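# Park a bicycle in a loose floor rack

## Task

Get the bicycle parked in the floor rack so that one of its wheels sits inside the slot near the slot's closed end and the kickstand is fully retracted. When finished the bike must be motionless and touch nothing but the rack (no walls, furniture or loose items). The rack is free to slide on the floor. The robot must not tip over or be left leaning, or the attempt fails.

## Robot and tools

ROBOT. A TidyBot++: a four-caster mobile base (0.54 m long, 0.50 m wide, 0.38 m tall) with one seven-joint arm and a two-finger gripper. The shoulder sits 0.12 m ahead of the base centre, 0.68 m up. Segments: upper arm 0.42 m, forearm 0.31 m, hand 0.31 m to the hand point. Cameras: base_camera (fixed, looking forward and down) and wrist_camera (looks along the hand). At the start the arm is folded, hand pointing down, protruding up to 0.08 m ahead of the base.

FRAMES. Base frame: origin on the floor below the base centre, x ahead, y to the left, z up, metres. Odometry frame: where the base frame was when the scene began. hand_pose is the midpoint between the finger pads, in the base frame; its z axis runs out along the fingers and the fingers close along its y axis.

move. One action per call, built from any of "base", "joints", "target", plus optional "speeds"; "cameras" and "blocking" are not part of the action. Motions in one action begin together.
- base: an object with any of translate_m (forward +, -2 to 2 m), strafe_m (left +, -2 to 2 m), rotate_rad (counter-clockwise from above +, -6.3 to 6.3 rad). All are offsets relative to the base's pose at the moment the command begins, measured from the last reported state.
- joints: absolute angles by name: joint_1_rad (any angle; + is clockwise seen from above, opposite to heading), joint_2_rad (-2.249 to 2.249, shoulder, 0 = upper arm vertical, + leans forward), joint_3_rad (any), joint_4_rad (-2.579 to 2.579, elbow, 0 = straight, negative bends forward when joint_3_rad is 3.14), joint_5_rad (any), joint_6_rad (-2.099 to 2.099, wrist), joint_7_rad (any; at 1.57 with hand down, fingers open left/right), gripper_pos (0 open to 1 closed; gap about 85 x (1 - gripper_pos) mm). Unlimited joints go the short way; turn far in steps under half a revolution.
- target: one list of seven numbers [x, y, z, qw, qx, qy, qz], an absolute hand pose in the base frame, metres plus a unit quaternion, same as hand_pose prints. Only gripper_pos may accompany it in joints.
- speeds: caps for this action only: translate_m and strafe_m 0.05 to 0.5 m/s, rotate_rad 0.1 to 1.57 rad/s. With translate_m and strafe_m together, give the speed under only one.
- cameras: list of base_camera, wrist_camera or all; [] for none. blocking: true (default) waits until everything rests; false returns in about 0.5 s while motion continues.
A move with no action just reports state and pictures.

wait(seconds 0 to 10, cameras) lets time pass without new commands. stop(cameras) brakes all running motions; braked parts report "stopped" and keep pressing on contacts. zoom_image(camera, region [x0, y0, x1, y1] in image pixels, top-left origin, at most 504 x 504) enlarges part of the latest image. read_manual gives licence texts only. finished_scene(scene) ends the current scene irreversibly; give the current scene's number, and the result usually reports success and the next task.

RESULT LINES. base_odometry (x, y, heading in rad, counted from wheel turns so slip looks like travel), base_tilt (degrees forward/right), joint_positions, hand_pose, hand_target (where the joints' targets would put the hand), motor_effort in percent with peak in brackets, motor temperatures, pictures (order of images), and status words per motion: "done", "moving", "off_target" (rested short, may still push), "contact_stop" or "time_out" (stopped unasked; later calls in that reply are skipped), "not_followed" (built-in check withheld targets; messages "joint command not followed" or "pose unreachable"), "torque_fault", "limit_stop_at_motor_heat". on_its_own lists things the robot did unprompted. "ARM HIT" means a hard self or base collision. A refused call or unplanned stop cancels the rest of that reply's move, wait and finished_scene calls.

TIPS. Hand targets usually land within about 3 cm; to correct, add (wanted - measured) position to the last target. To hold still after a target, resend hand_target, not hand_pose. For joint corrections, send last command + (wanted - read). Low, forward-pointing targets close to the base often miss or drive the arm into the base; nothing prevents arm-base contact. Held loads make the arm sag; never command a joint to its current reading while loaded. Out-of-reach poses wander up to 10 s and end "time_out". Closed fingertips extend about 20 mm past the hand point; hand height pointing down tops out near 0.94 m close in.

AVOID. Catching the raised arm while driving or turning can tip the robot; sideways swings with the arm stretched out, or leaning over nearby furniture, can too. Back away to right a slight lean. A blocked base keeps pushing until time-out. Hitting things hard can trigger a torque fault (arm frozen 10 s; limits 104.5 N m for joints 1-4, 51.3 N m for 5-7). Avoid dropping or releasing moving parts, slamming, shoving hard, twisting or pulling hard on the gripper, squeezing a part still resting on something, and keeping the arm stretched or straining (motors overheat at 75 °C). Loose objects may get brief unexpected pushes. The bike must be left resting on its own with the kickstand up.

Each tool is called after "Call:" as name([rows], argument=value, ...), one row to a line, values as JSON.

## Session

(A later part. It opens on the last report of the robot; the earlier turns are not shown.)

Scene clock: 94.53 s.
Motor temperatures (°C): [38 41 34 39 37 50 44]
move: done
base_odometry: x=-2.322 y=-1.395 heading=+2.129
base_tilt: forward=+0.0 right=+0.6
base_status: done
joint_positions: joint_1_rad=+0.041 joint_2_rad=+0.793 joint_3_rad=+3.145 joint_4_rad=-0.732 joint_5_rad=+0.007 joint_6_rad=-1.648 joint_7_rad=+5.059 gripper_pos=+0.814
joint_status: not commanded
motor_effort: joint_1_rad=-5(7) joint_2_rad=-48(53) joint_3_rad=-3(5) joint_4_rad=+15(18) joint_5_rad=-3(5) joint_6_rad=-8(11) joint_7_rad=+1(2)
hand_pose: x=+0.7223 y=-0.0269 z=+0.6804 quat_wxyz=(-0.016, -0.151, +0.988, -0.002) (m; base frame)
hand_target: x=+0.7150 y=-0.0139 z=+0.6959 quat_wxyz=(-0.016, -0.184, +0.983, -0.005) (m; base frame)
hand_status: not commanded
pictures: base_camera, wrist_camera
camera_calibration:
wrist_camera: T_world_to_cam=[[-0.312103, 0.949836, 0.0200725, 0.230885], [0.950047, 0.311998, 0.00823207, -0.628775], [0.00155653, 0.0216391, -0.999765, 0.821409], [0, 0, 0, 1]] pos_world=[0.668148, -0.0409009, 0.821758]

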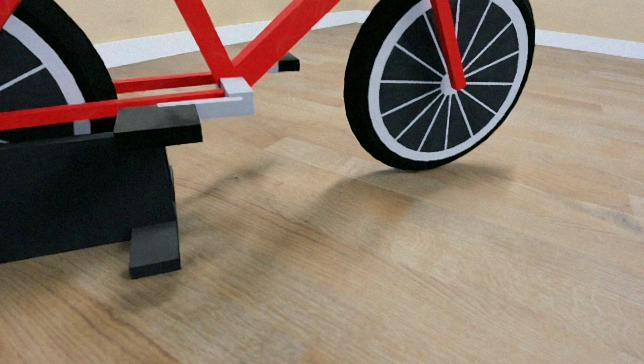

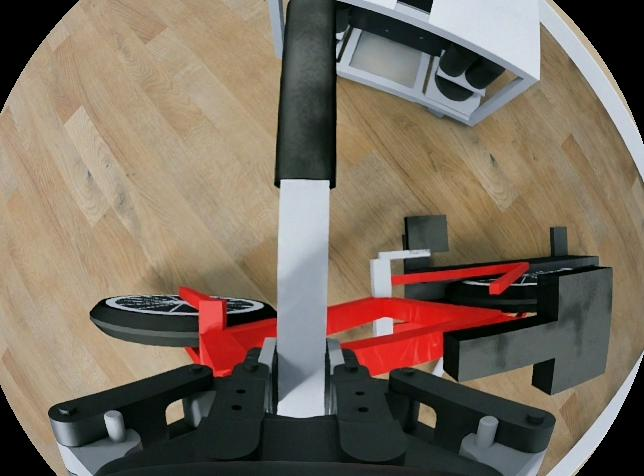

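Call:
move(base={"translate_m": -0.02, "strafe_m": -0.012}, speeds={"translate_m": 0.05})

Call:
zoom_image(camera="base_camera", region=[0, 0, 504, 310])

Scene clock: 95.63 s.
Motor temperatures (°C): [38 41 34 39 37 50 44]
move: done
base_odometry: x=-2.301 y=-1.405 heading=+2.129
base_tilt: forward=+0.0 right=+0.6
base_status: done
joint_positions: joint_1_rad=+0.035 joint_2_rad=+0.796 joint_3_rad=+3.145 joint_4_rad=-0.733 joint_5_rad=+0.007 joint_6_rad=-1.648 joint_7_rad=+5.059 gripper_pos=+0.814
joint_status: not commanded
motor_effort: joint_1_rad=-2(3) joint_2_rad=-49(53) joint_3_rad=-1(2) joint_4_rad=+16(19) joint_5_rad=+0(2) joint_6_rad=-7(10) joint_7_rad=+1(1)
hand_pose: x=+0.7223 y=-0.0232 z=+0.6780 quat_wxyz=(-0.019, -0.154, +0.988, -0.001) (m; base frame)
hand_target: x=+0.7150 y=-0.0139 z=+0.6959 quat_wxyz=(-0.016, -0.184, +0.983, -0.005) (m; base frame)
hand_status: not commanded
pictures: base_camera, wrist_camera
camera_calibration:
wrist_camera: T_world_to_cam=[[-0.317901, 0.94788, 0.0215236, 0.230532], [0.94812, 0.317882, 0.00435973, -0.625766], [-0.00270949, 0.021793, -0.999759, 0.821993], [0, 0, 0, 1]] pos_world=[0.668814, -0.0375101, 0.819561]

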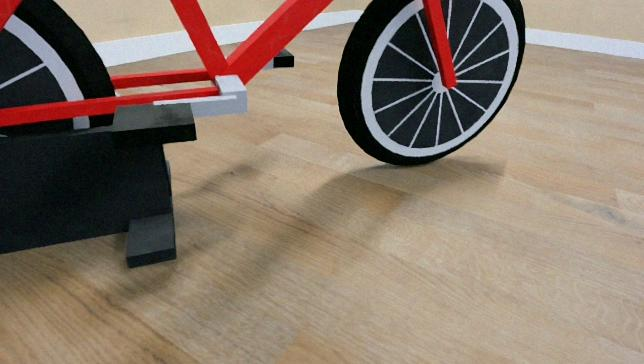

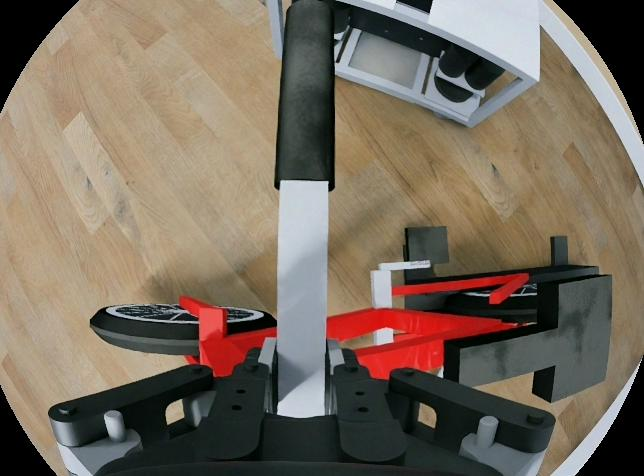

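Scaled by 1.000.

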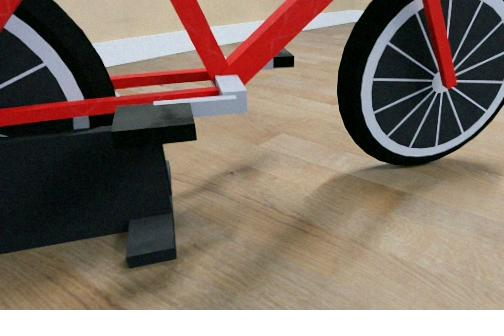

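Call:
move(base={"translate_m": -0.012, "strafe_m": 0.04}, speeds={"strafe_m": 0.05})

Call:
zoom_image(camera="base_camera", region=[0, 0, 504, 310])

Scene clock: 97.17 s.
Motor temperatures (°C): [38 41 34 39 37 50 44]
move: done
base_odometry: x=-2.328 y=-1.437 heading=+2.128
base_tilt: forward=+0.0 right=+0.6
base_status: done
joint_positions: joint_1_rad=+0.078 joint_2_rad=+0.801 joint_3_rad=+3.161 joint_4_rad=-0.729 joint_5_rad=+0.008 joint_6_rad=-1.633 joint_7_rad=+5.059 gripper_pos=+0.814
joint_status: not commanded
motor_effort: joint_1_rad=-12(14) joint_2_rad=-52(55) joint_3_rad=-7(8) joint_4_rad=+13(16) joint_5_rad=-6(8) joint_6_rad=-13(15) joint_7_rad=+2(2)
hand_pose: x=+0.7259 y=-0.0569 z=+0.6761 quat_wxyz=(-0.013, -0.127, +0.992, -0.008) (m; base frame)
hand_target: x=+0.7150 y=-0.0139 z=+0.6959 quat_wxyz=(-0.016, -0.184, +0.983, -0.005) (m; base frame)
hand_status: not commanded
pictures: base_camera, wrist_camera
camera_calibration:
wrist_camera: T_world_to_cam=[[-0.266101, 0.963933, 0.00487788, 0.238248], [0.963876, 0.266018, 0.0133087, -0.638967], [0.0115311, 0.00824314, -0.9999, 0.80988], [0, 0, 0, 1]] pos_world=[0.669944, -0.0663544, 0.81714]

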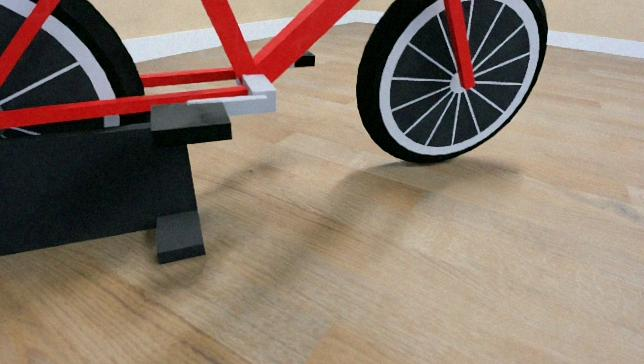

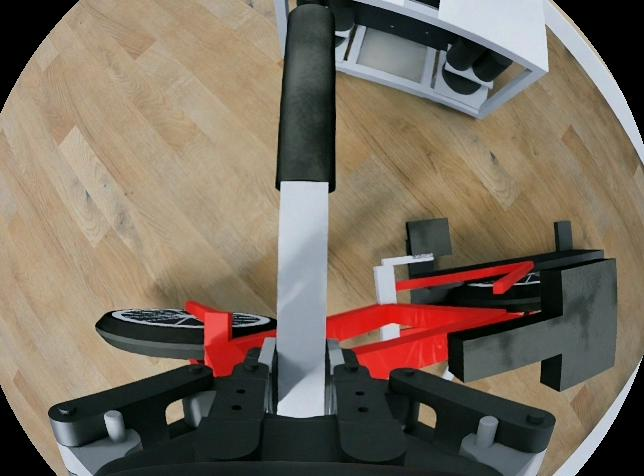

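Scaled by 1.000.

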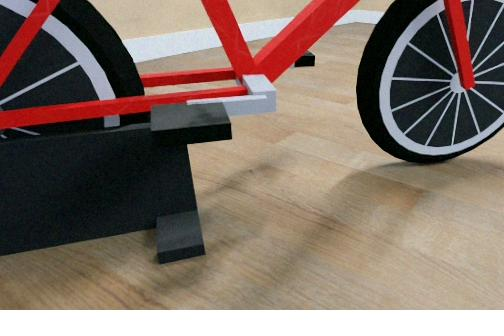

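Call:
move(base={"translate_m": 0.012, "strafe_m": -0.042}, speeds={"strafe_m": 0.08})

Call:
zoom_image(camera="wrist_camera", region=[380, 200, 620, 400])

Scene clock: 98.20 s.
Motor temperatures (°C): [38 41 34 39 37 50 44]
move: done
base_odometry: x=-2.299 y=-1.404 heading=+2.129
base_tilt: forward=+0.0 right=+0.6
base_status: done
joint_positions: joint_1_rad=+0.019 joint_2_rad=+0.797 joint_3_rad=+3.147 joint_4_rad=-0.732 joint_5_rad=+0.008 joint_6_rad=-1.656 joint_7_rad=+5.059 gripper_pos=+0.814
joint_status: not commanded
motor_effort: joint_1_rad=+0(11) joint_2_rad=-46(54) joint_3_rad=-1(6) joint_4_rad=+18(19) joint_5_rad=-2(5) joint_6_rad=-1(12) joint_7_rad=+2(2)
hand_pose: x=+0.7204 y=-0.0150 z=+0.6777 quat_wxyz=(-0.023, -0.161, +0.987, -0.002) (m; base frame)
hand_target: x=+0.7150 y=-0.0139 z=+0.6959 quat_wxyz=(-0.016, -0.184, +0.983, -0.005) (m; base frame)
hand_status: not commanded
pictures: base_camera, wrist_camera
camera_calibration:
wrist_camera: T_world_to_cam=[[-0.330797, 0.943443, 0.0221094, 0.230961], [0.943639, 0.330955, -0.00379826, -0.617609], [-0.0109006, 0.0196068, -0.999748, 0.827431], [0, 0, 0, 1]] pos_world=[0.668221, -0.0297214, 0.819771]

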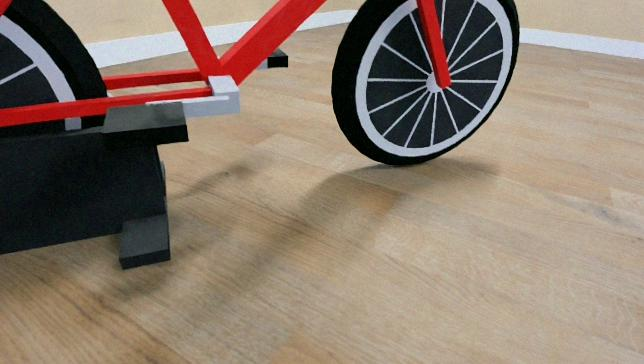

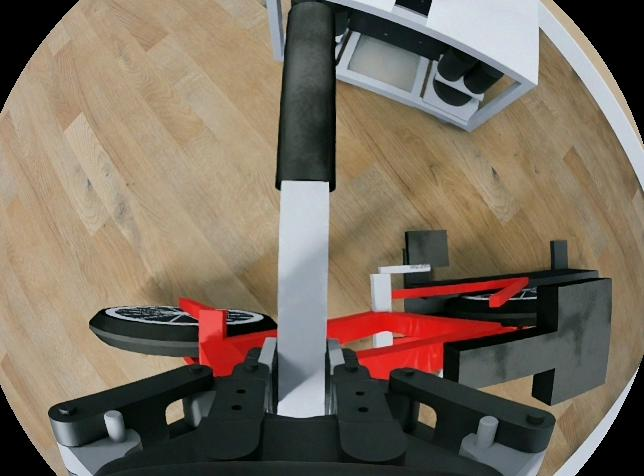

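Scaled by 2.100.

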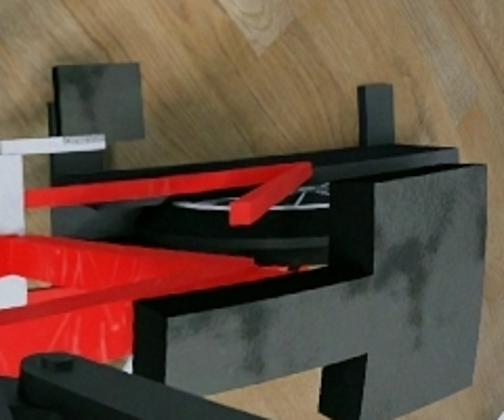

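Call:
move(joints={"gripper_pos": 0.5}, cameras=["wrist_camera"])

Scene clock: 99.13 s.
Motor temperatures (°C): [38 41 34 39 37 50 44]
move: done
base_odometry: x=-2.299 y=-1.404 heading=+2.129
base_tilt: forward=+0.0 right=+0.6
base_status: not commanded
joint_positions: joint_1_rad=+0.019 joint_2_rad=+0.790 joint_3_rad=+3.147 joint_4_rad=-0.733 joint_5_rad=+0.008 joint_6_rad=-1.656 joint_7_rad=+5.062 gripper_pos=+0.500
joint_status: all done
motor_effort: joint_1_rad=+0(1) joint_2_rad=-43(48) joint_3_rad=+0(1) joint_4_rad=+16(19) joint_5_rad=-1(2) joint_6_rad=-1(1) joint_7_rad=+1(2)
hand_pose: x=+0.7203 y=-0.0150 z=+0.6817 quat_wxyz=(-0.019, -0.162, +0.987, -0.002) (m; base frame)
hand_target: x=+0.7150 y=-0.0139 z=+0.6959 quat_wxyz=(-0.016, -0.184, +0.983, -0.005) (m; base frame)
hand_status: not commanded
pictures: wrist_camera
camera_calibration:
wrist_camera: T_world_to_cam=[[-0.33363, 0.942494, 0.0199247, 0.234372], [0.942694, 0.33365, 0.00237762, -0.621039], [-0.00440698, 0.0195761, -0.999799, 0.826807], [0, 0, 0, 1]] pos_world=[0.667287, -0.0298696, 0.823448]

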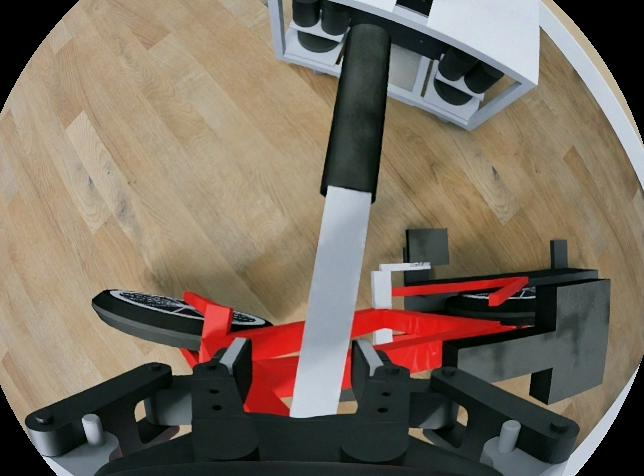

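Call:
move(joints={"gripper_pos": 0.0}, cameras=["wrist_camera", "base_camera"])

Scene clock: 100.03 s.
Motor temperatures (°C): [38 41 34 39 37 50 44]
move: done
base_odometry: x=-2.299 y=-1.404 heading=+2.129
base_tilt: forward=+0.0 right=+0.6
base_status: not commanded
joint_positions: joint_1_rad=+0.019 joint_2_rad=+0.790 joint_3_rad=+3.147 joint_4_rad=-0.733 joint_5_rad=+0.008 joint_6_rad=-1.656 joint_7_rad=+5.062 gripper_pos=+0.000
joint_status: all done
motor_effort: joint_1_rad=+0(0) joint_2_rad=-43(44) joint_3_rad=-1(1) joint_4_rad=+17(17) joint_5_rad=-1(2) joint_6_rad=-1(1) joint_7_rad=+0(1)
hand_pose: x=+0.7203 y=-0.0150 z=+0.6817 quat_wxyz=(-0.019, -0.162, +0.987, -0.002) (m; base frame)
hand_target: x=+0.7150 y=-0.0139 z=+0.6959 quat_wxyz=(-0.016, -0.184, +0.983, -0.005) (m; base frame)
hand_status: not commanded
pictures: base_camera, wrist_camera
camera_calibration:
wrist_camera: T_world_to_cam=[[-0.33363, 0.942494, 0.0199247, 0.234372], [0.942694, 0.33365, 0.00237762, -0.621039], [-0.00440698, 0.0195761, -0.999799, 0.826807], [0, 0, 0, 1]] pos_world=[0.667287, -0.0298696, 0.823448]

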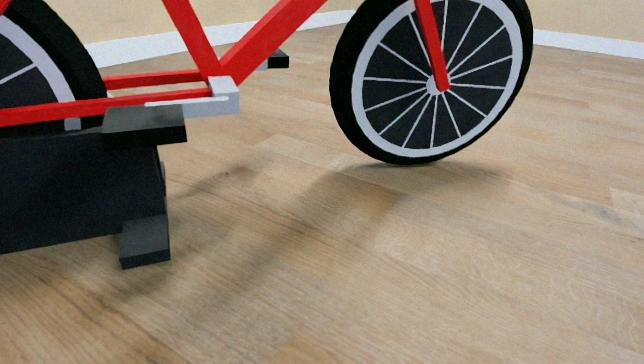

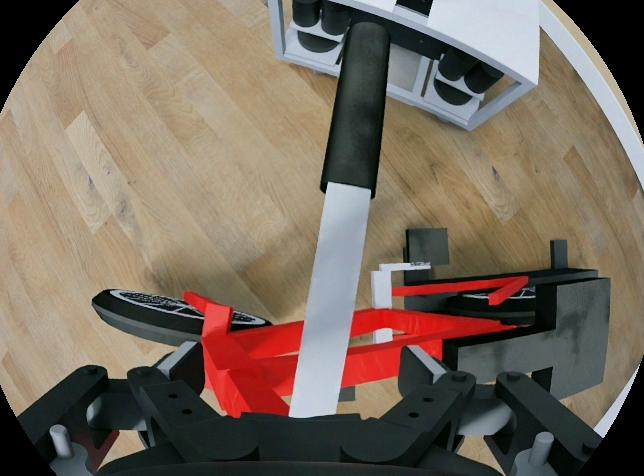

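Call:
move(joints={"joint_2_rad": 0.857, "joint_4_rad": -0.30, "joint_6_rad": -1.984}, cameras=["wrist_camera", "base_camera"])

Scene clock: 101.70 s.
Motor temperatures (°C): [38 41 34 39 37 50 44]
move: done
base_odometry: x=-2.299 y=-1.404 heading=+2.129
base_tilt: forward=+0.0 right=+0.6
base_status: not commanded
joint_positions: joint_1_rad=+0.019 joint_2_rad=+0.835 joint_3_rad=+3.147 joint_4_rad=-0.309 joint_5_rad=+0.008 joint_6_rad=-1.930 joint_7_rad=+5.062 gripper_pos=+0.000
joint_status: all done
motor_effort: joint_1_rad=+0(1) joint_2_rad=-44(45) joint_3_rad=+0(1) joint_4_rad=+15(18) joint_5_rad=-1(2) joint_6_rad=+0(1) joint_7_rad=+1(1)
hand_pose: x=+0.7378 y=-0.0147 z=+0.7838 quat_wxyz=(+0.032, -0.161, +0.986, -0.012) (m; base frame)
hand_target: x=+0.7249 y=-0.0138 z=+0.7724 quat_wxyz=(-0.001, -0.181, +0.983, -0.007) (m; base frame)
hand_status: not commanded
pictures: base_camera, wrist_camera
camera_calibration:
wrist_camera: T_world_to_cam=[[-0.332461, 0.942965, -0.0169098, 0.26593], [0.937802, 0.332435, 0.100075, -0.710866], [0.0999883, 0.0174129, -0.994836, 0.847963], [0, 0, 0, 1]] pos_world=[0.670277, -0.0292113, 0.919221]

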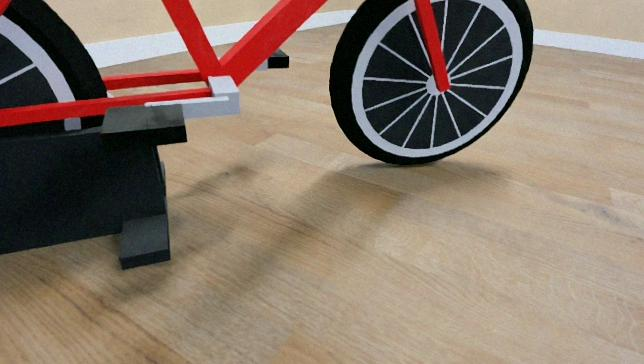

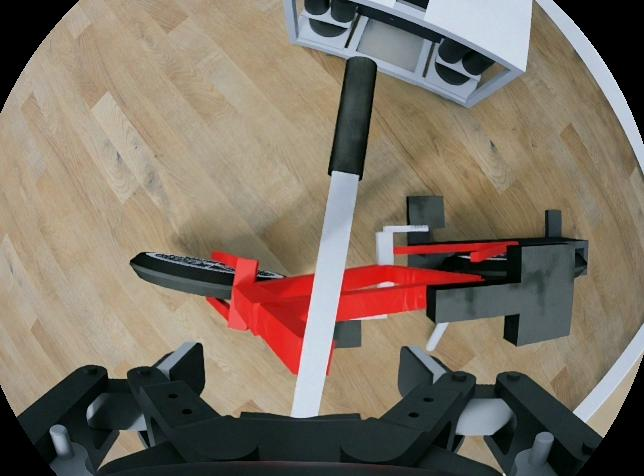

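Call:
move(base={"translate_m": -0.3}, cameras=[])

Call:
move(base={"strafe_m": -0.9}, joints={"joint_1_rad": 0.018, "joint_2_rad": -0.3, "joint_4_rad": -1.8, "joint_6_rad": -0.9, "joint_7_rad": 1.57})

Call:
move(base={"translate_m": 1.95})

Scene clock: 106.80 s.
Motor temperatures (°C): [38 42 34 39 37 50 44]
move: time_out
base_odometry: x=-2.146 y=-1.650 heading=+2.130
base_tilt: forward=+0.0 right=+0.6
base_status: translate_m time_out (by the wheels' count: -0.289 of -0.300)
joint_positions: joint_1_rad=+0.018 joint_2_rad=+0.849 joint_3_rad=+3.146 joint_4_rad=-0.304 joint_5_rad=+0.008 joint_6_rad=-1.947 joint_7_rad=+5.062 gripper_pos=+0.000
joint_status: not commanded
motor_effort: joint_1_rad=+0(12) joint_2_rad=-43(54) joint_3_rad=+0(4) joint_4_rad=+15(17) joint_5_rad=-1(4) joint_6_rad=+0(3) joint_7_rad=+1(1)
hand_pose: x=+0.7351 y=-0.0135 z=+0.7765 quat_wxyz=(+0.020, -0.162, +0.987, -0.009) (m; base frame)
hand_target: x=+0.7249 y=-0.0138 z=+0.7724 quat_wxyz=(-0.001, -0.181, +0.983, -0.007) (m; base frame)
hand_status: not commanded
pictures: none
No camera images: "cameras" was empty.

not run: a stop that you did not command came earlier in this reply.

not run: a stop that you did not command came earlier in this reply.

Call:
move()

Scene clock: 106.83 s.
Motor temperatures (°C): [38 42 34 39 37 50 44]
base_odometry: x=-2.146 y=-1.650 heading=+2.130
base_tilt: forward=+0.0 right=+0.6
base_status: translate_m time_out (by the wheels' count: -0.289 of -0.300)
joint_positions: joint_1_rad=+0.018 joint_2_rad=+0.849 joint_3_rad=+3.146 joint_4_rad=-0.304 joint_5_rad=+0.008 joint_6_rad=-1.947 joint_7_rad=+5.062 gripper_pos=+0.000
joint_status: not commanded
motor_effort: joint_1_rad=+0(12) joint_2_rad=-43(54) joint_3_rad=-1(4) joint_4_rad=+16(17) joint_5_rad=-2(4) joint_6_rad=+0(3) joint_7_rad=+0(1)
hand_pose: x=+0.7351 y=-0.0135 z=+0.7765 quat_wxyz=(+0.020, -0.162, +0.987, -0.009) (m; base frame)
hand_target: x=+0.7249 y=-0.0138 z=+0.7724 quat_wxyz=(-0.001, -0.181, +0.983, -0.007) (m; base frame)
hand_status: not commanded
pictures: base_camera, wrist_camera
camera_calibration:
wrist_camera: T_world_to_cam=[[-0.334338, 0.942426, -0.00719259, 0.257658], [0.939464, 0.333875, 0.0770336, -0.691267], [0.0749998, 0.0189981, -0.997003, 0.861035], [0, 0, 0, 1]] pos_world=[0.670988, -0.0283847, 0.913558]

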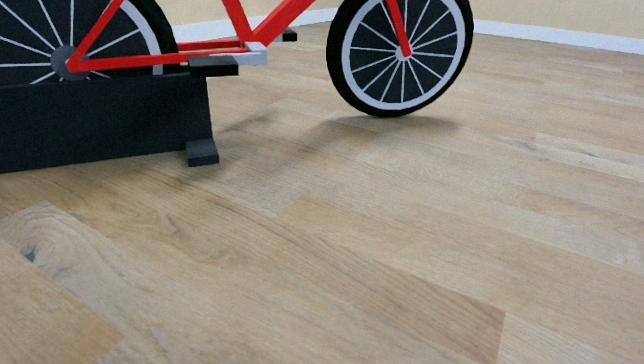

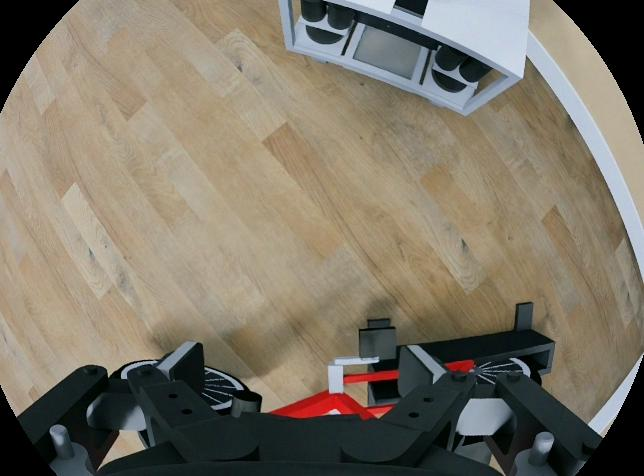

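Call:
move(base={"strafe_m": -0.88, "translate_m": 0.02}, joints={"joint_1_rad": 0.018, "joint_2_rad": -0.3, "joint_4_rad": -1.8, "joint_6_rad": -0.9, "joint_7_rad": 1.57})

Scene clock: 110.53 s.
Motor temperatures (°C): [38 42 34 39 37 50 44]
move: done
base_odometry: x=-1.411 y=-1.166 heading=+2.130
base_tilt: forward=+0.0 right=+0.6
base_status: done
joint_positions: joint_1_rad=+0.018 joint_2_rad=-0.276 joint_3_rad=+3.146 joint_4_rad=-1.785 joint_5_rad=+0.008 joint_6_rad=-0.947 joint_7_rad=+7.804 gripper_pos=+0.000
joint_status: all done
motor_effort: joint_1_rad=+0(5) joint_2_rad=-9(46) joint_3_rad=+0(2) joint_4_rad=+20(21) joint_5_rad=-1(2) joint_6_rad=+5(6) joint_7_rad=+1(2)
hand_pose: x=+0.5151 y=-0.0098 z=+0.8652 quat_wxyz=(+0.001, -0.941, +0.033, -0.336) (m; base frame)
hand_target: x=+0.5184 y=-0.0091 z=+0.8765 quat_wxyz=(-0.012, -0.932, +0.005, -0.362) (m; base frame)
hand_status: not commanded
pictures: base_camera, wrist_camera
camera_calibration:
wrist_camera: T_world_to_cam=[[-0.061032, -0.998134, -0.00191547, 0.0168308], [-0.797797, 0.0499352, -0.600855, 0.985883], [0.599829, -0.0351432, -0.799356, 0.524058], [0, 0, 0, 1]] pos_world=[0.473217, -0.0140138, 1.01131]

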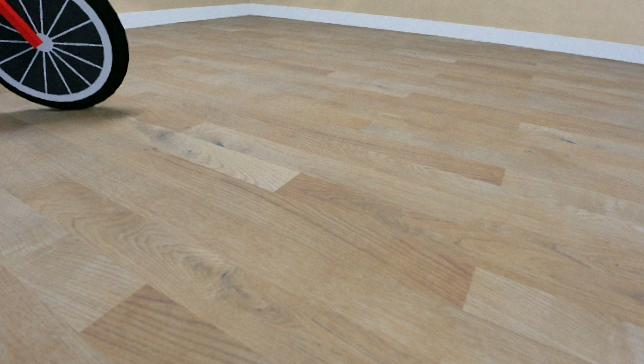

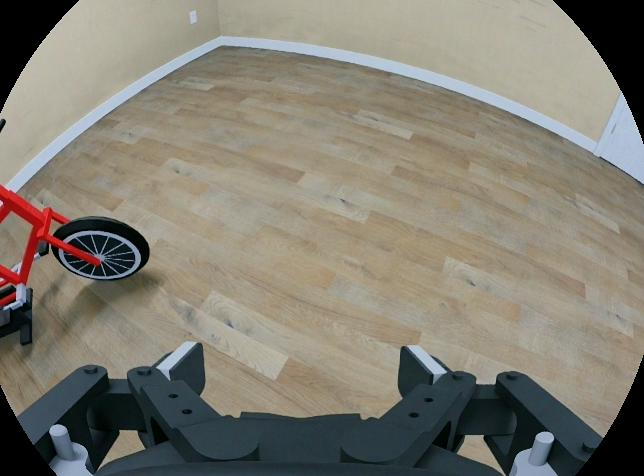

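Call:
move(base={"translate_m": 1.85}, cameras=[])

Call:
move(base={"translate_m": 0.26, "strafe_m": 0.785, "rotate_rad": 2.84})

Scene clock: 115.23 s.
Motor temperatures (°C): [38 42 34 39 37 50 44]
move: done
base_odometry: x=-2.392 y=+0.403 heading=+2.129
base_tilt: forward=+0.0 right=+0.6
base_status: done
joint_positions: joint_1_rad=+0.018 joint_2_rad=-0.287 joint_3_rad=+3.146 joint_4_rad=-1.787 joint_5_rad=+0.008 joint_6_rad=-0.941 joint_7_rad=+7.807 gripper_pos=+0.000
joint_status: not commanded
motor_effort: joint_1_rad=+0(1) joint_2_rad=-8(12) joint_3_rad=+0(1) joint_4_rad=+20(21) joint_5_rad=-1(2) joint_6_rad=+6(6) joint_7_rad=+1(1)
hand_pose: x=+0.5140 y=-0.0098 z=+0.8697 quat_wxyz=(+0.001, -0.939, +0.032, -0.343) (m; base frame)
hand_target: x=+0.5184 y=-0.0091 z=+0.8765 quat_wxyz=(-0.012, -0.932, +0.005, -0.362) (m; base frame)
hand_status: not commanded
pictures: none
No camera images: "cameras" was empty.

Scene clock: 118.77 s.
Motor temperatures (°C): [38 41 34 39 37 50 44]
move: done
base_odometry: x=-3.196 y=+0.207 heading=-1.314
base_tilt: forward=+0.0 right=+0.6
base_status: done
joint_positions: joint_1_rad=+0.019 joint_2_rad=-0.287 joint_3_rad=+3.145 joint_4_rad=-1.787 joint_5_rad=+0.008 joint_6_rad=-0.940 joint_7_rad=+7.807 gripper_pos=+0.000
joint_status: not commanded
motor_effort: joint_1_rad=+0(2) joint_2_rad=-9(12) joint_3_rad=+0(2) joint_4_rad=+21(21) joint_5_rad=-1(3) joint_6_rad=+6(6) joint_7_rad=+0(1)
hand_pose: x=+0.5142 y=-0.0094 z=+0.8698 quat_wxyz=(+0.001, -0.939, +0.031, -0.344) (m; base frame)
hand_target: x=+0.5184 y=-0.0091 z=+0.8765 quat_wxyz=(-0.012, -0.932, +0.005, -0.362) (m; base frame)
hand_status: not commanded
pictures: base_camera, wrist_camera
camera_calibration:
wrist_camera: T_world_to_cam=[[-0.058026, -0.998315, -0.00050739, 0.0144166], [-0.788733, 0.0461559, -0.613001, 0.993808], [0.611991, -0.0351698, -0.790082, 0.513956], [0, 0, 0, 1]] pos_world=[0.47015, -0.0134021, 1.01528]

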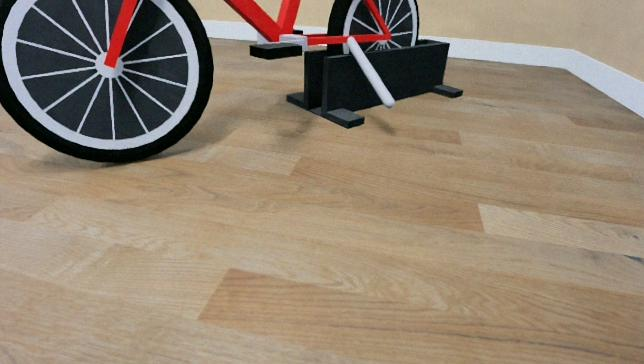

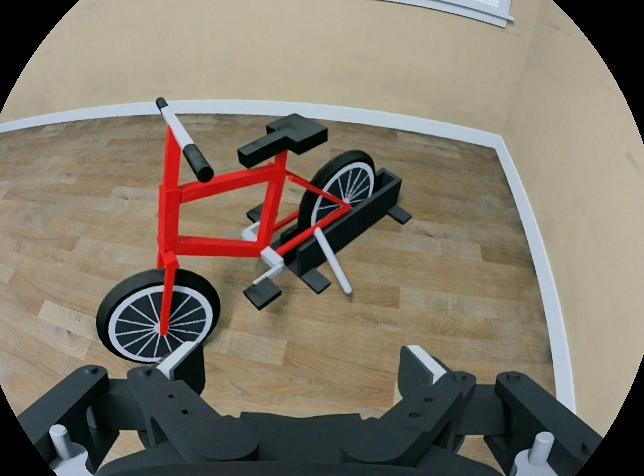

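Call:
move(base={"translate_m": 0.18, "strafe_m": -0.32, "rotate_rad": 0.2}, joints={"joint_1_rad": 0.018, "joint_2_rad": 1.70, "joint_3_rad": 3.139, "joint_4_rad": -1.438, "joint_5_rad": 0.018, "joint_6_rad": 0.87, "joint_7_rad": 1.57, "gripper_pos": 0.3})

Scene clock: 122.90 s.
Motor temperatures (°C): [38 41 34 39 37 50 44]
move: done
base_odometry: x=-3.459 y=-0.048 heading=-1.113
base_tilt: forward=+0.0 right=+0.6
base_status: done
joint_positions: joint_1_rad=+0.020 joint_2_rad=+1.688 joint_3_rad=+3.140 joint_4_rad=-1.448 joint_5_rad=+0.008 joint_6_rad=+0.824 joint_7_rad=+7.807 gripper_pos=+0.300
joint_status: all done
motor_effort: joint_1_rad=+0(3) joint_2_rad=-42(49) joint_3_rad=-2(3) joint_4_rad=+4(21) joint_5_rad=-1(2) joint_6_rad=+7(7) joint_7_rad=+1(1)
hand_pose: x=+0.7682 y=-0.0089 z=+0.1082 quat_wxyz=(+0.008, -0.915, +0.027, -0.403) (m; base frame)
hand_target: x=+0.7760 y=-0.0050 z=+0.1134 quat_wxyz=(+0.001, -0.906, +0.001, -0.423) (m; base frame)
hand_status: not commanded
pictures: base_camera, wrist_camera
camera_calibration:
wrist_camera: T_world_to_cam=[[-0.046503, -0.998835, -0.0128871, 0.0217657], [-0.704136, 0.041928, -0.708826, 0.672633], [0.708541, -0.0238883, -0.705265, -0.326489], [0, 0, 0, 1]] pos_world=[0.705968, -0.0142611, 0.246799]

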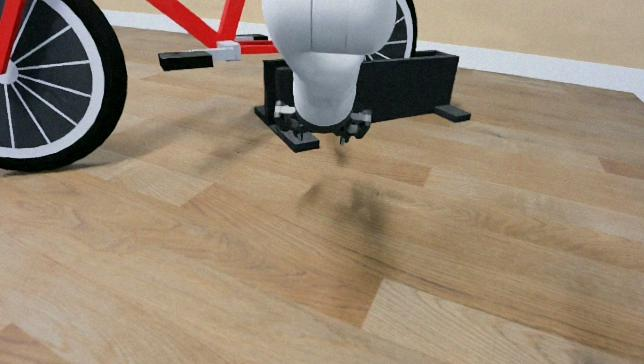

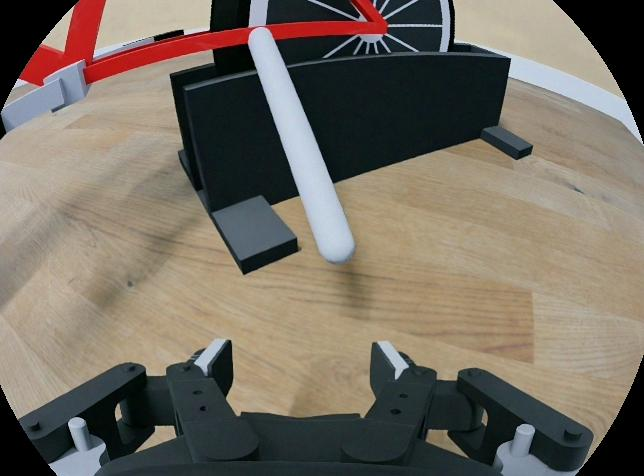

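Call:
move(base={"translate_m": 0.10, "strafe_m": -0.028}, joints={"joint_2_rad": 1.73}, speeds={"translate_m": 0.1})

Scene clock: 124.80 s.
Motor temperatures (°C): [38 41 34 39 37 50 44]
move: done
base_odometry: x=-3.440 y=-0.151 heading=-1.113
base_tilt: forward=+0.0 right=+0.6
base_status: done
joint_positions: joint_1_rad=+0.019 joint_2_rad=+1.717 joint_3_rad=+3.140 joint_4_rad=-1.443 joint_5_rad=+0.008 joint_6_rad=+0.829 joint_7_rad=+7.807 gripper_pos=+0.300
joint_status: all done
motor_effort: joint_1_rad=+0(2) joint_2_rad=-41(44) joint_3_rad=-1(2) joint_4_rad=+4(5) joint_5_rad=-2(2) joint_6_rad=+6(7) joint_7_rad=+1(1)
hand_pose: x=+0.7549 y=-0.0085 z=+0.0914 quat_wxyz=(+0.008, -0.919, +0.027, -0.394) (m; base frame)
hand_target: x=+0.7587 y=-0.0046 z=+0.0940 quat_wxyz=(+0.001, -0.912, +0.001, -0.409) (m; base frame)
hand_status: not commanded
pictures: base_camera, wrist_camera
camera_calibration:
wrist_camera: T_world_to_cam=[[-0.0465067, -0.998841, -0.0124157, 0.0213343], [-0.717938, 0.0420646, -0.694835, 0.660432], [0.694551, -0.0234008, -0.719062, -0.317033], [0, 0, 0, 1]] pos_world=[0.695337, -0.0138901, 0.231189]

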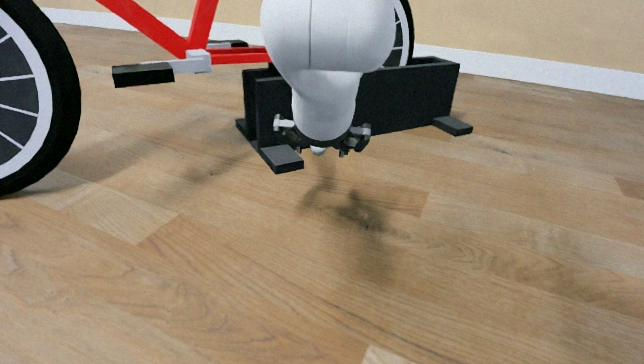

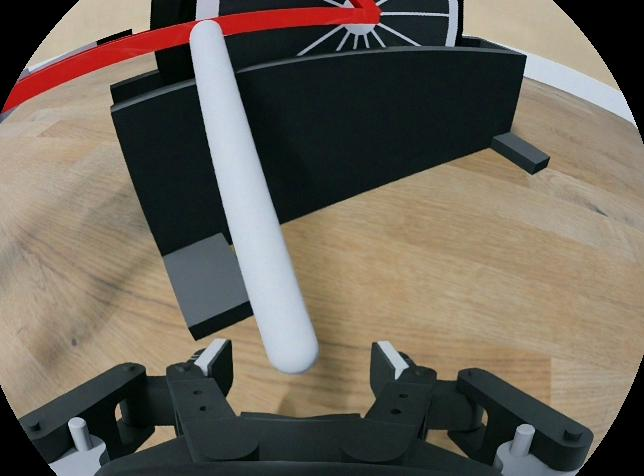

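Call:
move(base={"translate_m": 0.045, "strafe_m": 0.005}, speeds={"translate_m": 0.1})

Scene clock: 125.83 s.
Motor temperatures (°C): [38 41 34 39 37 50 44]
move: done
base_odometry: x=-3.416 y=-0.189 heading=-1.113
base_tilt: forward=+0.0 right=+0.6
base_status: done
joint_positions: joint_1_rad=+0.019 joint_2_rad=+1.720 joint_3_rad=+3.140 joint_4_rad=-1.440 joint_5_rad=+0.008 joint_6_rad=+0.829 joint_7_rad=+7.807 gripper_pos=+0.300
joint_status: not commanded
motor_effort: joint_1_rad=+0(2) joint_2_rad=-41(43) joint_3_rad=-2(2) joint_4_rad=+4(6) joint_5_rad=-1(3) joint_6_rad=+7(7) joint_7_rad=+0(1)
hand_pose: x=+0.7550 y=-0.0085 z=+0.0907 quat_wxyz=(+0.008, -0.919, +0.027, -0.394) (m; base frame)
hand_target: x=+0.7587 y=-0.0046 z=+0.0940 quat_wxyz=(+0.001, -0.912, +0.001, -0.409) (m; base frame)
hand_status: not commanded
pictures: base_camera, wrist_camera
camera_calibration:
wrist_camera: T_world_to_cam=[[-0.0465, -0.998841, -0.0124454, 0.0213266], [-0.717289, 0.0420586, -0.695505, 0.659606], [0.695223, -0.0234141, -0.718413, -0.318218], [0, 0, 0, 1]] pos_world=[0.695352, -0.013891, 0.230413]

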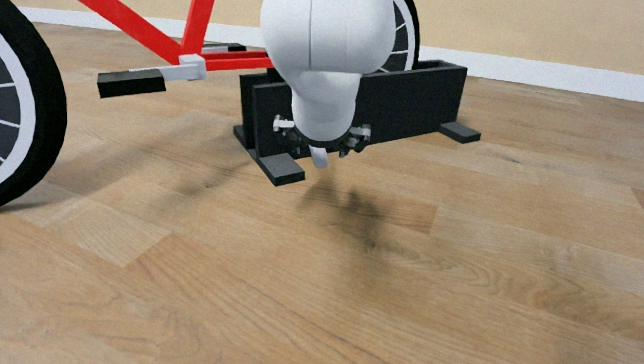

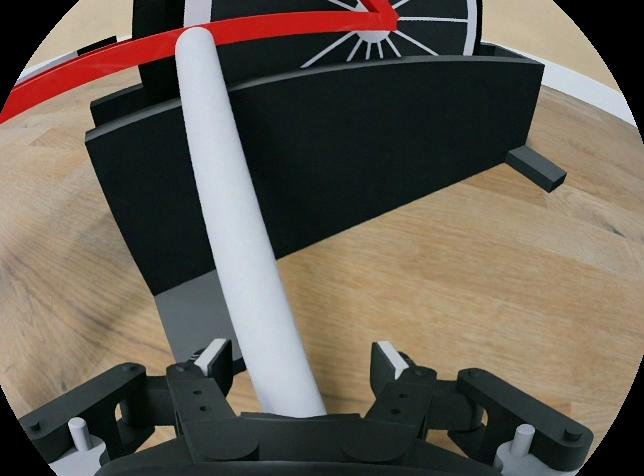

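Call:
move(base={"translate_m": 0.025, "strafe_m": -0.055}, speeds={"strafe_m": 0.1})

Call:
move(base={"translate_m": 0.022, "strafe_m": -0.05}, speeds={"strafe_m": 0.1})

Scene clock: 127.13 s.
Motor temperatures (°C): [38 41 34 39 37 50 44]
move: done
base_odometry: x=-3.454 y=-0.236 heading=-1.113
base_tilt: forward=+0.0 right=+0.6
base_status: done
joint_positions: joint_1_rad=-0.006 joint_2_rad=+1.728 joint_3_rad=+3.123 joint_4_rad=-1.441 joint_5_rad=+0.009 joint_6_rad=+0.830 joint_7_rad=+7.810 gripper_pos=+0.300
joint_status: not commanded
motor_effort: joint_1_rad=+3(9) joint_2_rad=-43(45) joint_3_rad=+1(5) joint_4_rad=+5(7) joint_5_rad=-3(7) joint_6_rad=+7(9) joint_7_rad=+0(1)
hand_pose: x=+0.7504 y=+0.0163 z=+0.0862 quat_wxyz=(+0.019, -0.920, +0.018, -0.391) (m; base frame)
hand_target: x=+0.7587 y=-0.0046 z=+0.0940 quat_wxyz=(+0.001, -0.912, +0.001, -0.409) (m; base frame)
hand_status: not commanded
pictures: base_camera, wrist_camera
camera_calibration:
wrist_camera: T_world_to_cam=[[-0.0205837, -0.999428, -0.0268407, 0.0275579], [-0.72307, 0.0334217, -0.689966, 0.656173], [0.690468, 0.00520568, -0.723344, -0.314087], [0, 0, 0, 1]] pos_world=[0.691893, 0.00724669, 0.226284]

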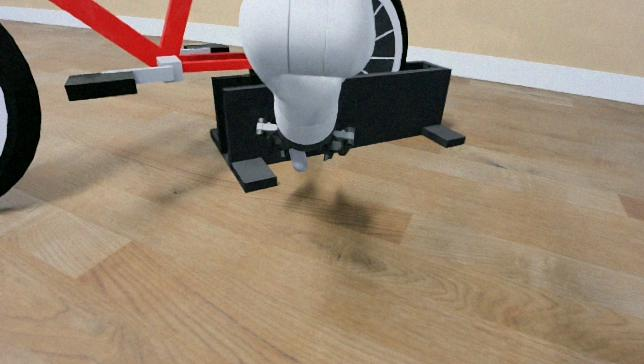

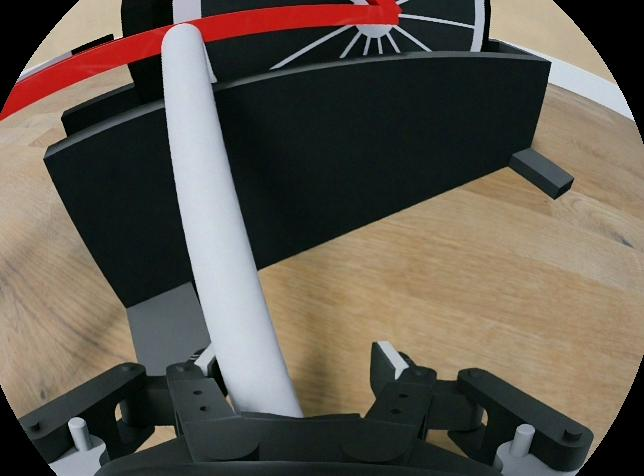

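Scene clock: 128.43 s.
Motor temperatures (°C): [38 42 34 39 37 50 44]
move: done
base_odometry: x=-3.489 y=-0.278 heading=-1.113
base_tilt: forward=+0.0 right=+0.6
base_status: done
joint_positions: joint_1_rad=+0.002 joint_2_rad=+1.731 joint_3_rad=+3.122 joint_4_rad=-1.443 joint_5_rad=+0.011 joint_6_rad=+0.834 joint_7_rad=+7.812 gripper_pos=+0.300
joint_status: not commanded
motor_effort: joint_1_rad=+2(10) joint_2_rad=-41(45) joint_3_rad=+0(6) joint_4_rad=+4(7) joint_5_rad=-2(8) joint_6_rad=+7(9) joint_7_rad=+0(1)
hand_pose: x=+0.7475 y=+0.0122 z=+0.0840 quat_wxyz=(+0.018, -0.921, +0.020, -0.389) (m; base frame)
hand_target: x=+0.7587 y=-0.0046 z=+0.0940 quat_wxyz=(+0.001, -0.912, +0.001, -0.409) (m; base frame)
hand_status: not commanded
pictures: base_camera, wrist_camera
camera_calibration:
wrist_camera: T_world_to_cam=[[-0.0251711, -0.999326, -0.0267284, 0.0268101], [-0.725048, 0.0366566, -0.687722, 0.653954], [0.688238, 0.00206866, -0.725482, -0.311788], [0, 0, 0, 1]] pos_world=[0.689408, 0.00346525, 0.224258]

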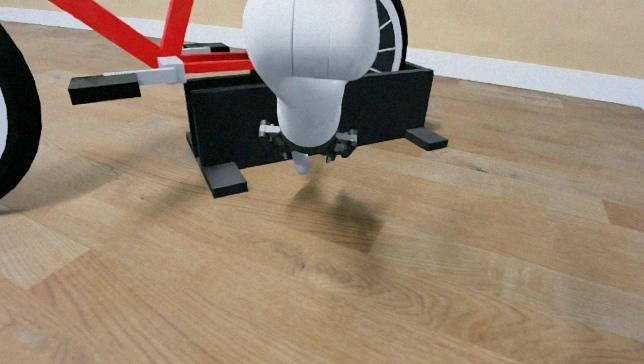

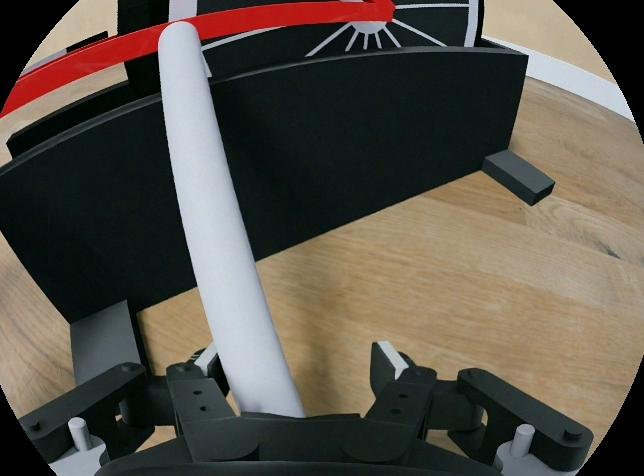

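Call:
move(base={"translate_m": 0.025, "strafe_m": -0.055}, speeds={"strafe_m": 0.1})

Call:
move(base={"translate_m": 0.022, "strafe_m": -0.05}, speeds={"strafe_m": 0.1})

Scene clock: 129.77 s.
Motor temperatures (°C): [38 42 34 39 37 50 44]
move: done
base_odometry: x=-3.528 y=-0.324 heading=-1.113
base_tilt: forward=+0.0 right=+0.6
base_status: done
joint_positions: joint_1_rad=-0.025 joint_2_rad=+1.736 joint_3_rad=+3.115 joint_4_rad=-1.449 joint_5_rad=+0.013 joint_6_rad=+0.834 joint_7_rad=+7.813 gripper_pos=+0.300
joint_status: not commanded
motor_effort: joint_1_rad=+10(12) joint_2_rad=-44(47) joint_3_rad=+6(7) joint_4_rad=+7(7) joint_5_rad=-7(9) joint_6_rad=+8(10) joint_7_rad=+0(0)
hand_pose: x=+0.7409 y=+0.0328 z=+0.0799 quat_wxyz=(+0.027, -0.923, +0.009, -0.384) (m; base frame)
hand_target: x=+0.7587 y=-0.0046 z=+0.0940 quat_wxyz=(+0.001, -0.912, +0.001, -0.409) (m; base frame)
hand_status: not commanded
pictures: base_camera, wrist_camera
camera_calibration:
wrist_camera: T_world_to_cam=[[0.00260836, -0.999454, -0.0329327, 0.0270659], [-0.733155, 0.0204849, -0.679753, 0.651412], [0.680057, 0.0259178, -0.732701, -0.304405], [0, 0, 0, 1]] pos_world=[0.684528, 0.0215965, 0.220653]

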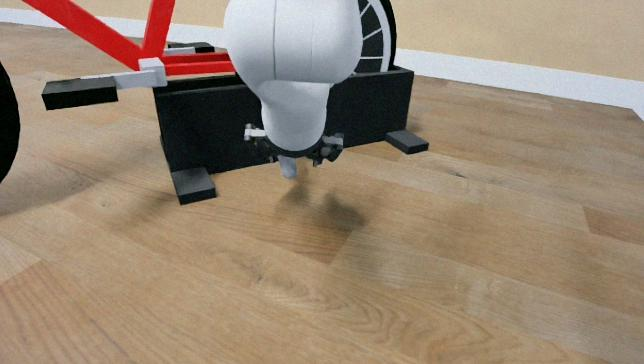

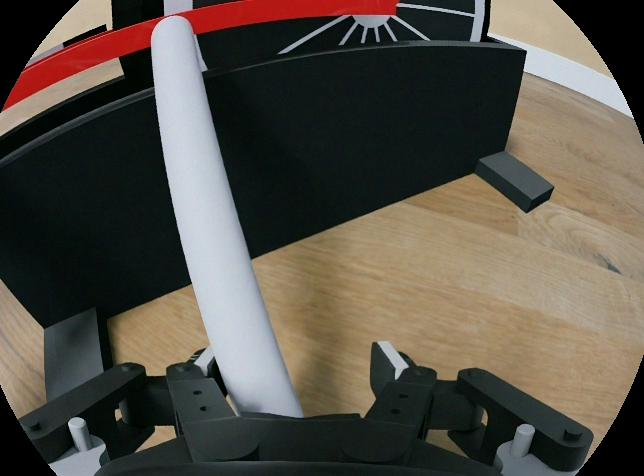

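Scene clock: 130.83 s.
Motor temperatures (°C): [38 42 34 39 37 51 44]
move: done
base_odometry: x=-3.562 y=-0.366 heading=-1.112
base_tilt: forward=+0.0 right=+0.6
base_status: done
joint_positions: joint_1_rad=-0.033 joint_2_rad=+1.739 joint_3_rad=+3.110 joint_4_rad=-1.451 joint_5_rad=+0.013 joint_6_rad=+0.834 joint_7_rad=+7.813 gripper_pos=+0.300
joint_status: not commanded
motor_effort: joint_1_rad=+8(12) joint_2_rad=-44(46) joint_3_rad=+5(7) joint_4_rad=+5(8) joint_5_rad=-6(9) joint_6_rad=+8(9) joint_7_rad=+0(0)
hand_pose: x=+0.7376 y=+0.0407 z=+0.0780 quat_wxyz=(+0.030, -0.924, +0.006, -0.382) (m; base frame)
hand_target: x=+0.7587 y=-0.0046 z=+0.0940 quat_wxyz=(+0.001, -0.912, +0.001, -0.409) (m; base frame)
hand_status: not commanded
pictures: base_camera, wrist_camera
camera_calibration:
wrist_camera: T_world_to_cam=[[0.0102176, -0.999228, -0.0379413, 0.0295873], [-0.736809, 0.0181285, -0.675857, 0.65007], [0.676023, 0.0348611, -0.736055, -0.300958], [0, 0, 0, 1]] pos_world=[0.68213, 0.0282713, 0.218956]

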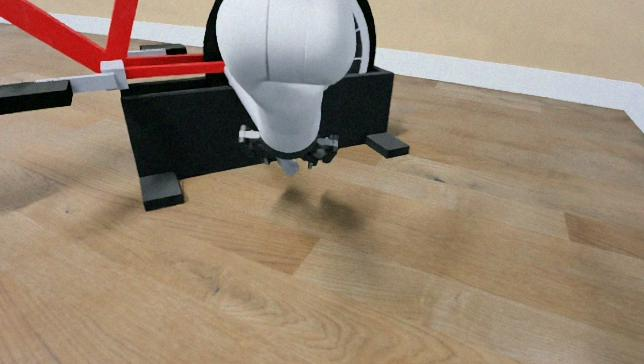

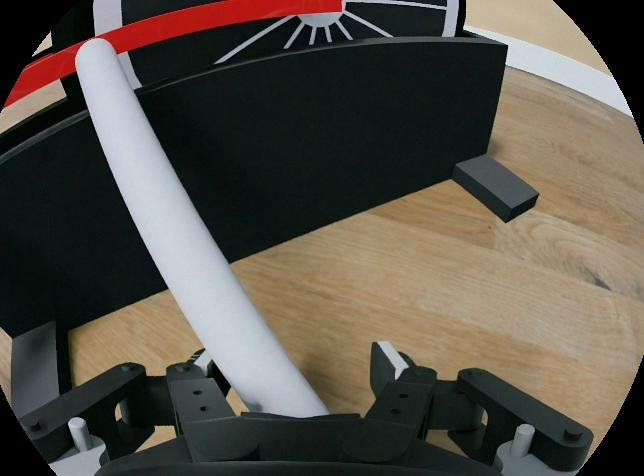

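Call:
move(base={"translate_m": 0.025, "rotate_rad": -0.08}, joints={"joint_2_rad": 1.70}, speeds={"translate_m": 0.1, "rotate_rad": 0.15})

Scene clock: 132.10 s.
Motor temperatures (°C): [38 42 34 39 37 51 44]
move: done
base_odometry: x=-3.551 y=-0.389 heading=-1.192
base_tilt: forward=+0.0 right=+0.6
base_status: done
joint_positions: joint_1_rad=+0.004 joint_2_rad=+1.739 joint_3_rad=+3.122 joint_4_rad=-1.449 joint_5_rad=+0.013 joint_6_rad=+0.834 joint_7_rad=+7.813 gripper_pos=+0.300
joint_status: all done
motor_effort: joint_1_rad=+2(12) joint_2_rad=-43(48) joint_3_rad=-1(6) joint_4_rad=+5(8) joint_5_rad=-2(7) joint_6_rad=+8(10) joint_7_rad=+1(1)
hand_pose: x=+0.7398 y=+0.0114 z=+0.0781 quat_wxyz=(+0.018, -0.923, +0.020, -0.383) (m; base frame)
hand_target: x=+0.7760 y=-0.0050 z=+0.1134 quat_wxyz=(+0.001, -0.906, +0.001, -0.423) (m; base frame)
hand_status: not commanded
pictures: base_camera, wrist_camera
camera_calibration:
wrist_camera: T_world_to_cam=[[-0.0249391, -0.999359, -0.0256781, 0.0253713], [-0.734304, 0.0357424, -0.677879, 0.65039], [0.678363, 0.00194984, -0.734725, -0.302733], [0, 0, 0, 1]] pos_world=[0.683579, 0.00269879, 0.219112]

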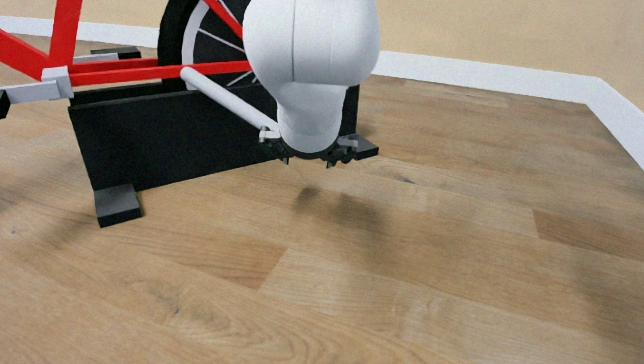

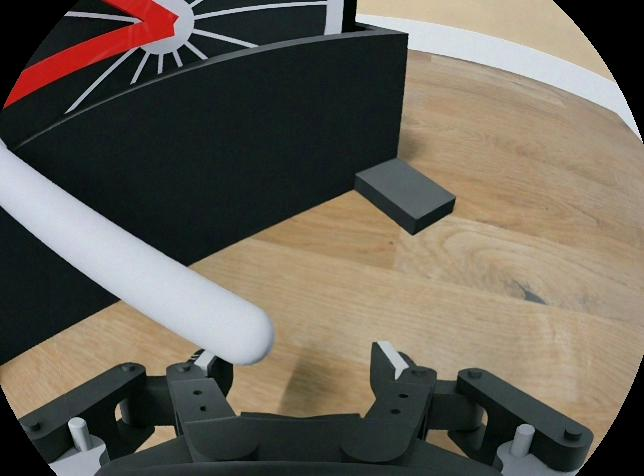

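Call:
move(joints={"joint_2_rad": 1.62})

Scene clock: 133.30 s.
Motor temperatures (°C): [38 42 34 39 37 51 44]
move: done
base_odometry: x=-3.551 y=-0.389 heading=-1.192
base_tilt: forward=+0.0 right=+0.6
base_status: not commanded
joint_positions: joint_1_rad=+0.004 joint_2_rad=+1.627 joint_3_rad=+3.123 joint_4_rad=-1.436 joint_5_rad=+0.013 joint_6_rad=+0.843 joint_7_rad=+7.813 gripper_pos=+0.300
joint_status: all done
motor_effort: joint_1_rad=+0(2) joint_2_rad=-44(48) joint_3_rad=-1(2) joint_4_rad=+6(7) joint_5_rad=-1(3) joint_6_rad=+7(9) joint_7_rad=+1(1)
hand_pose: x=+0.8120 y=+0.0107 z=+0.1572 quat_wxyz=(+0.019, -0.895, +0.019, -0.445) (m; base frame)
hand_target: x=+0.8193 y=-0.0057 z=+0.1677 quat_wxyz=(+0.001, -0.888, +0.001, -0.459) (m; base frame)
hand_status: not commanded
pictures: base_camera, wrist_camera
camera_calibration:
wrist_camera: T_world_to_cam=[[-0.0217257, -0.999375, -0.0278722, 0.0262958], [-0.636489, 0.0353251, -0.770476, 0.692201], [0.77098, 0.00100116, -0.636859, -0.384244], [0, 0, 0, 1]] pos_world=[0.737394, 0.00221193, 0.289349]

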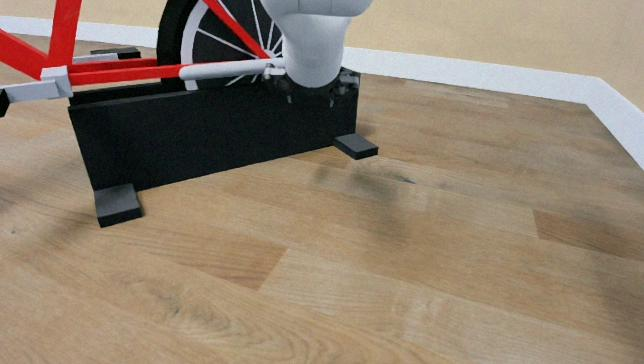

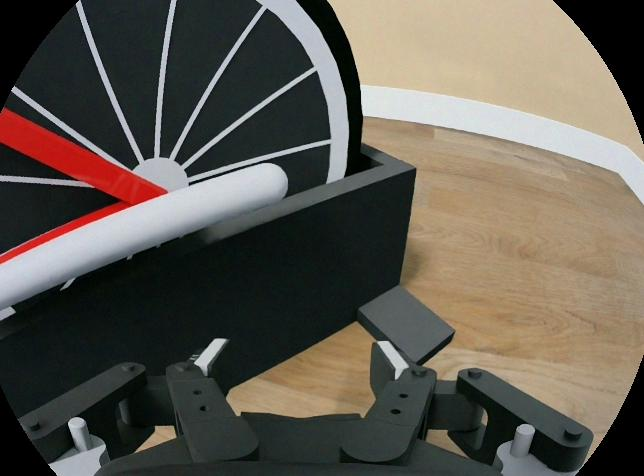

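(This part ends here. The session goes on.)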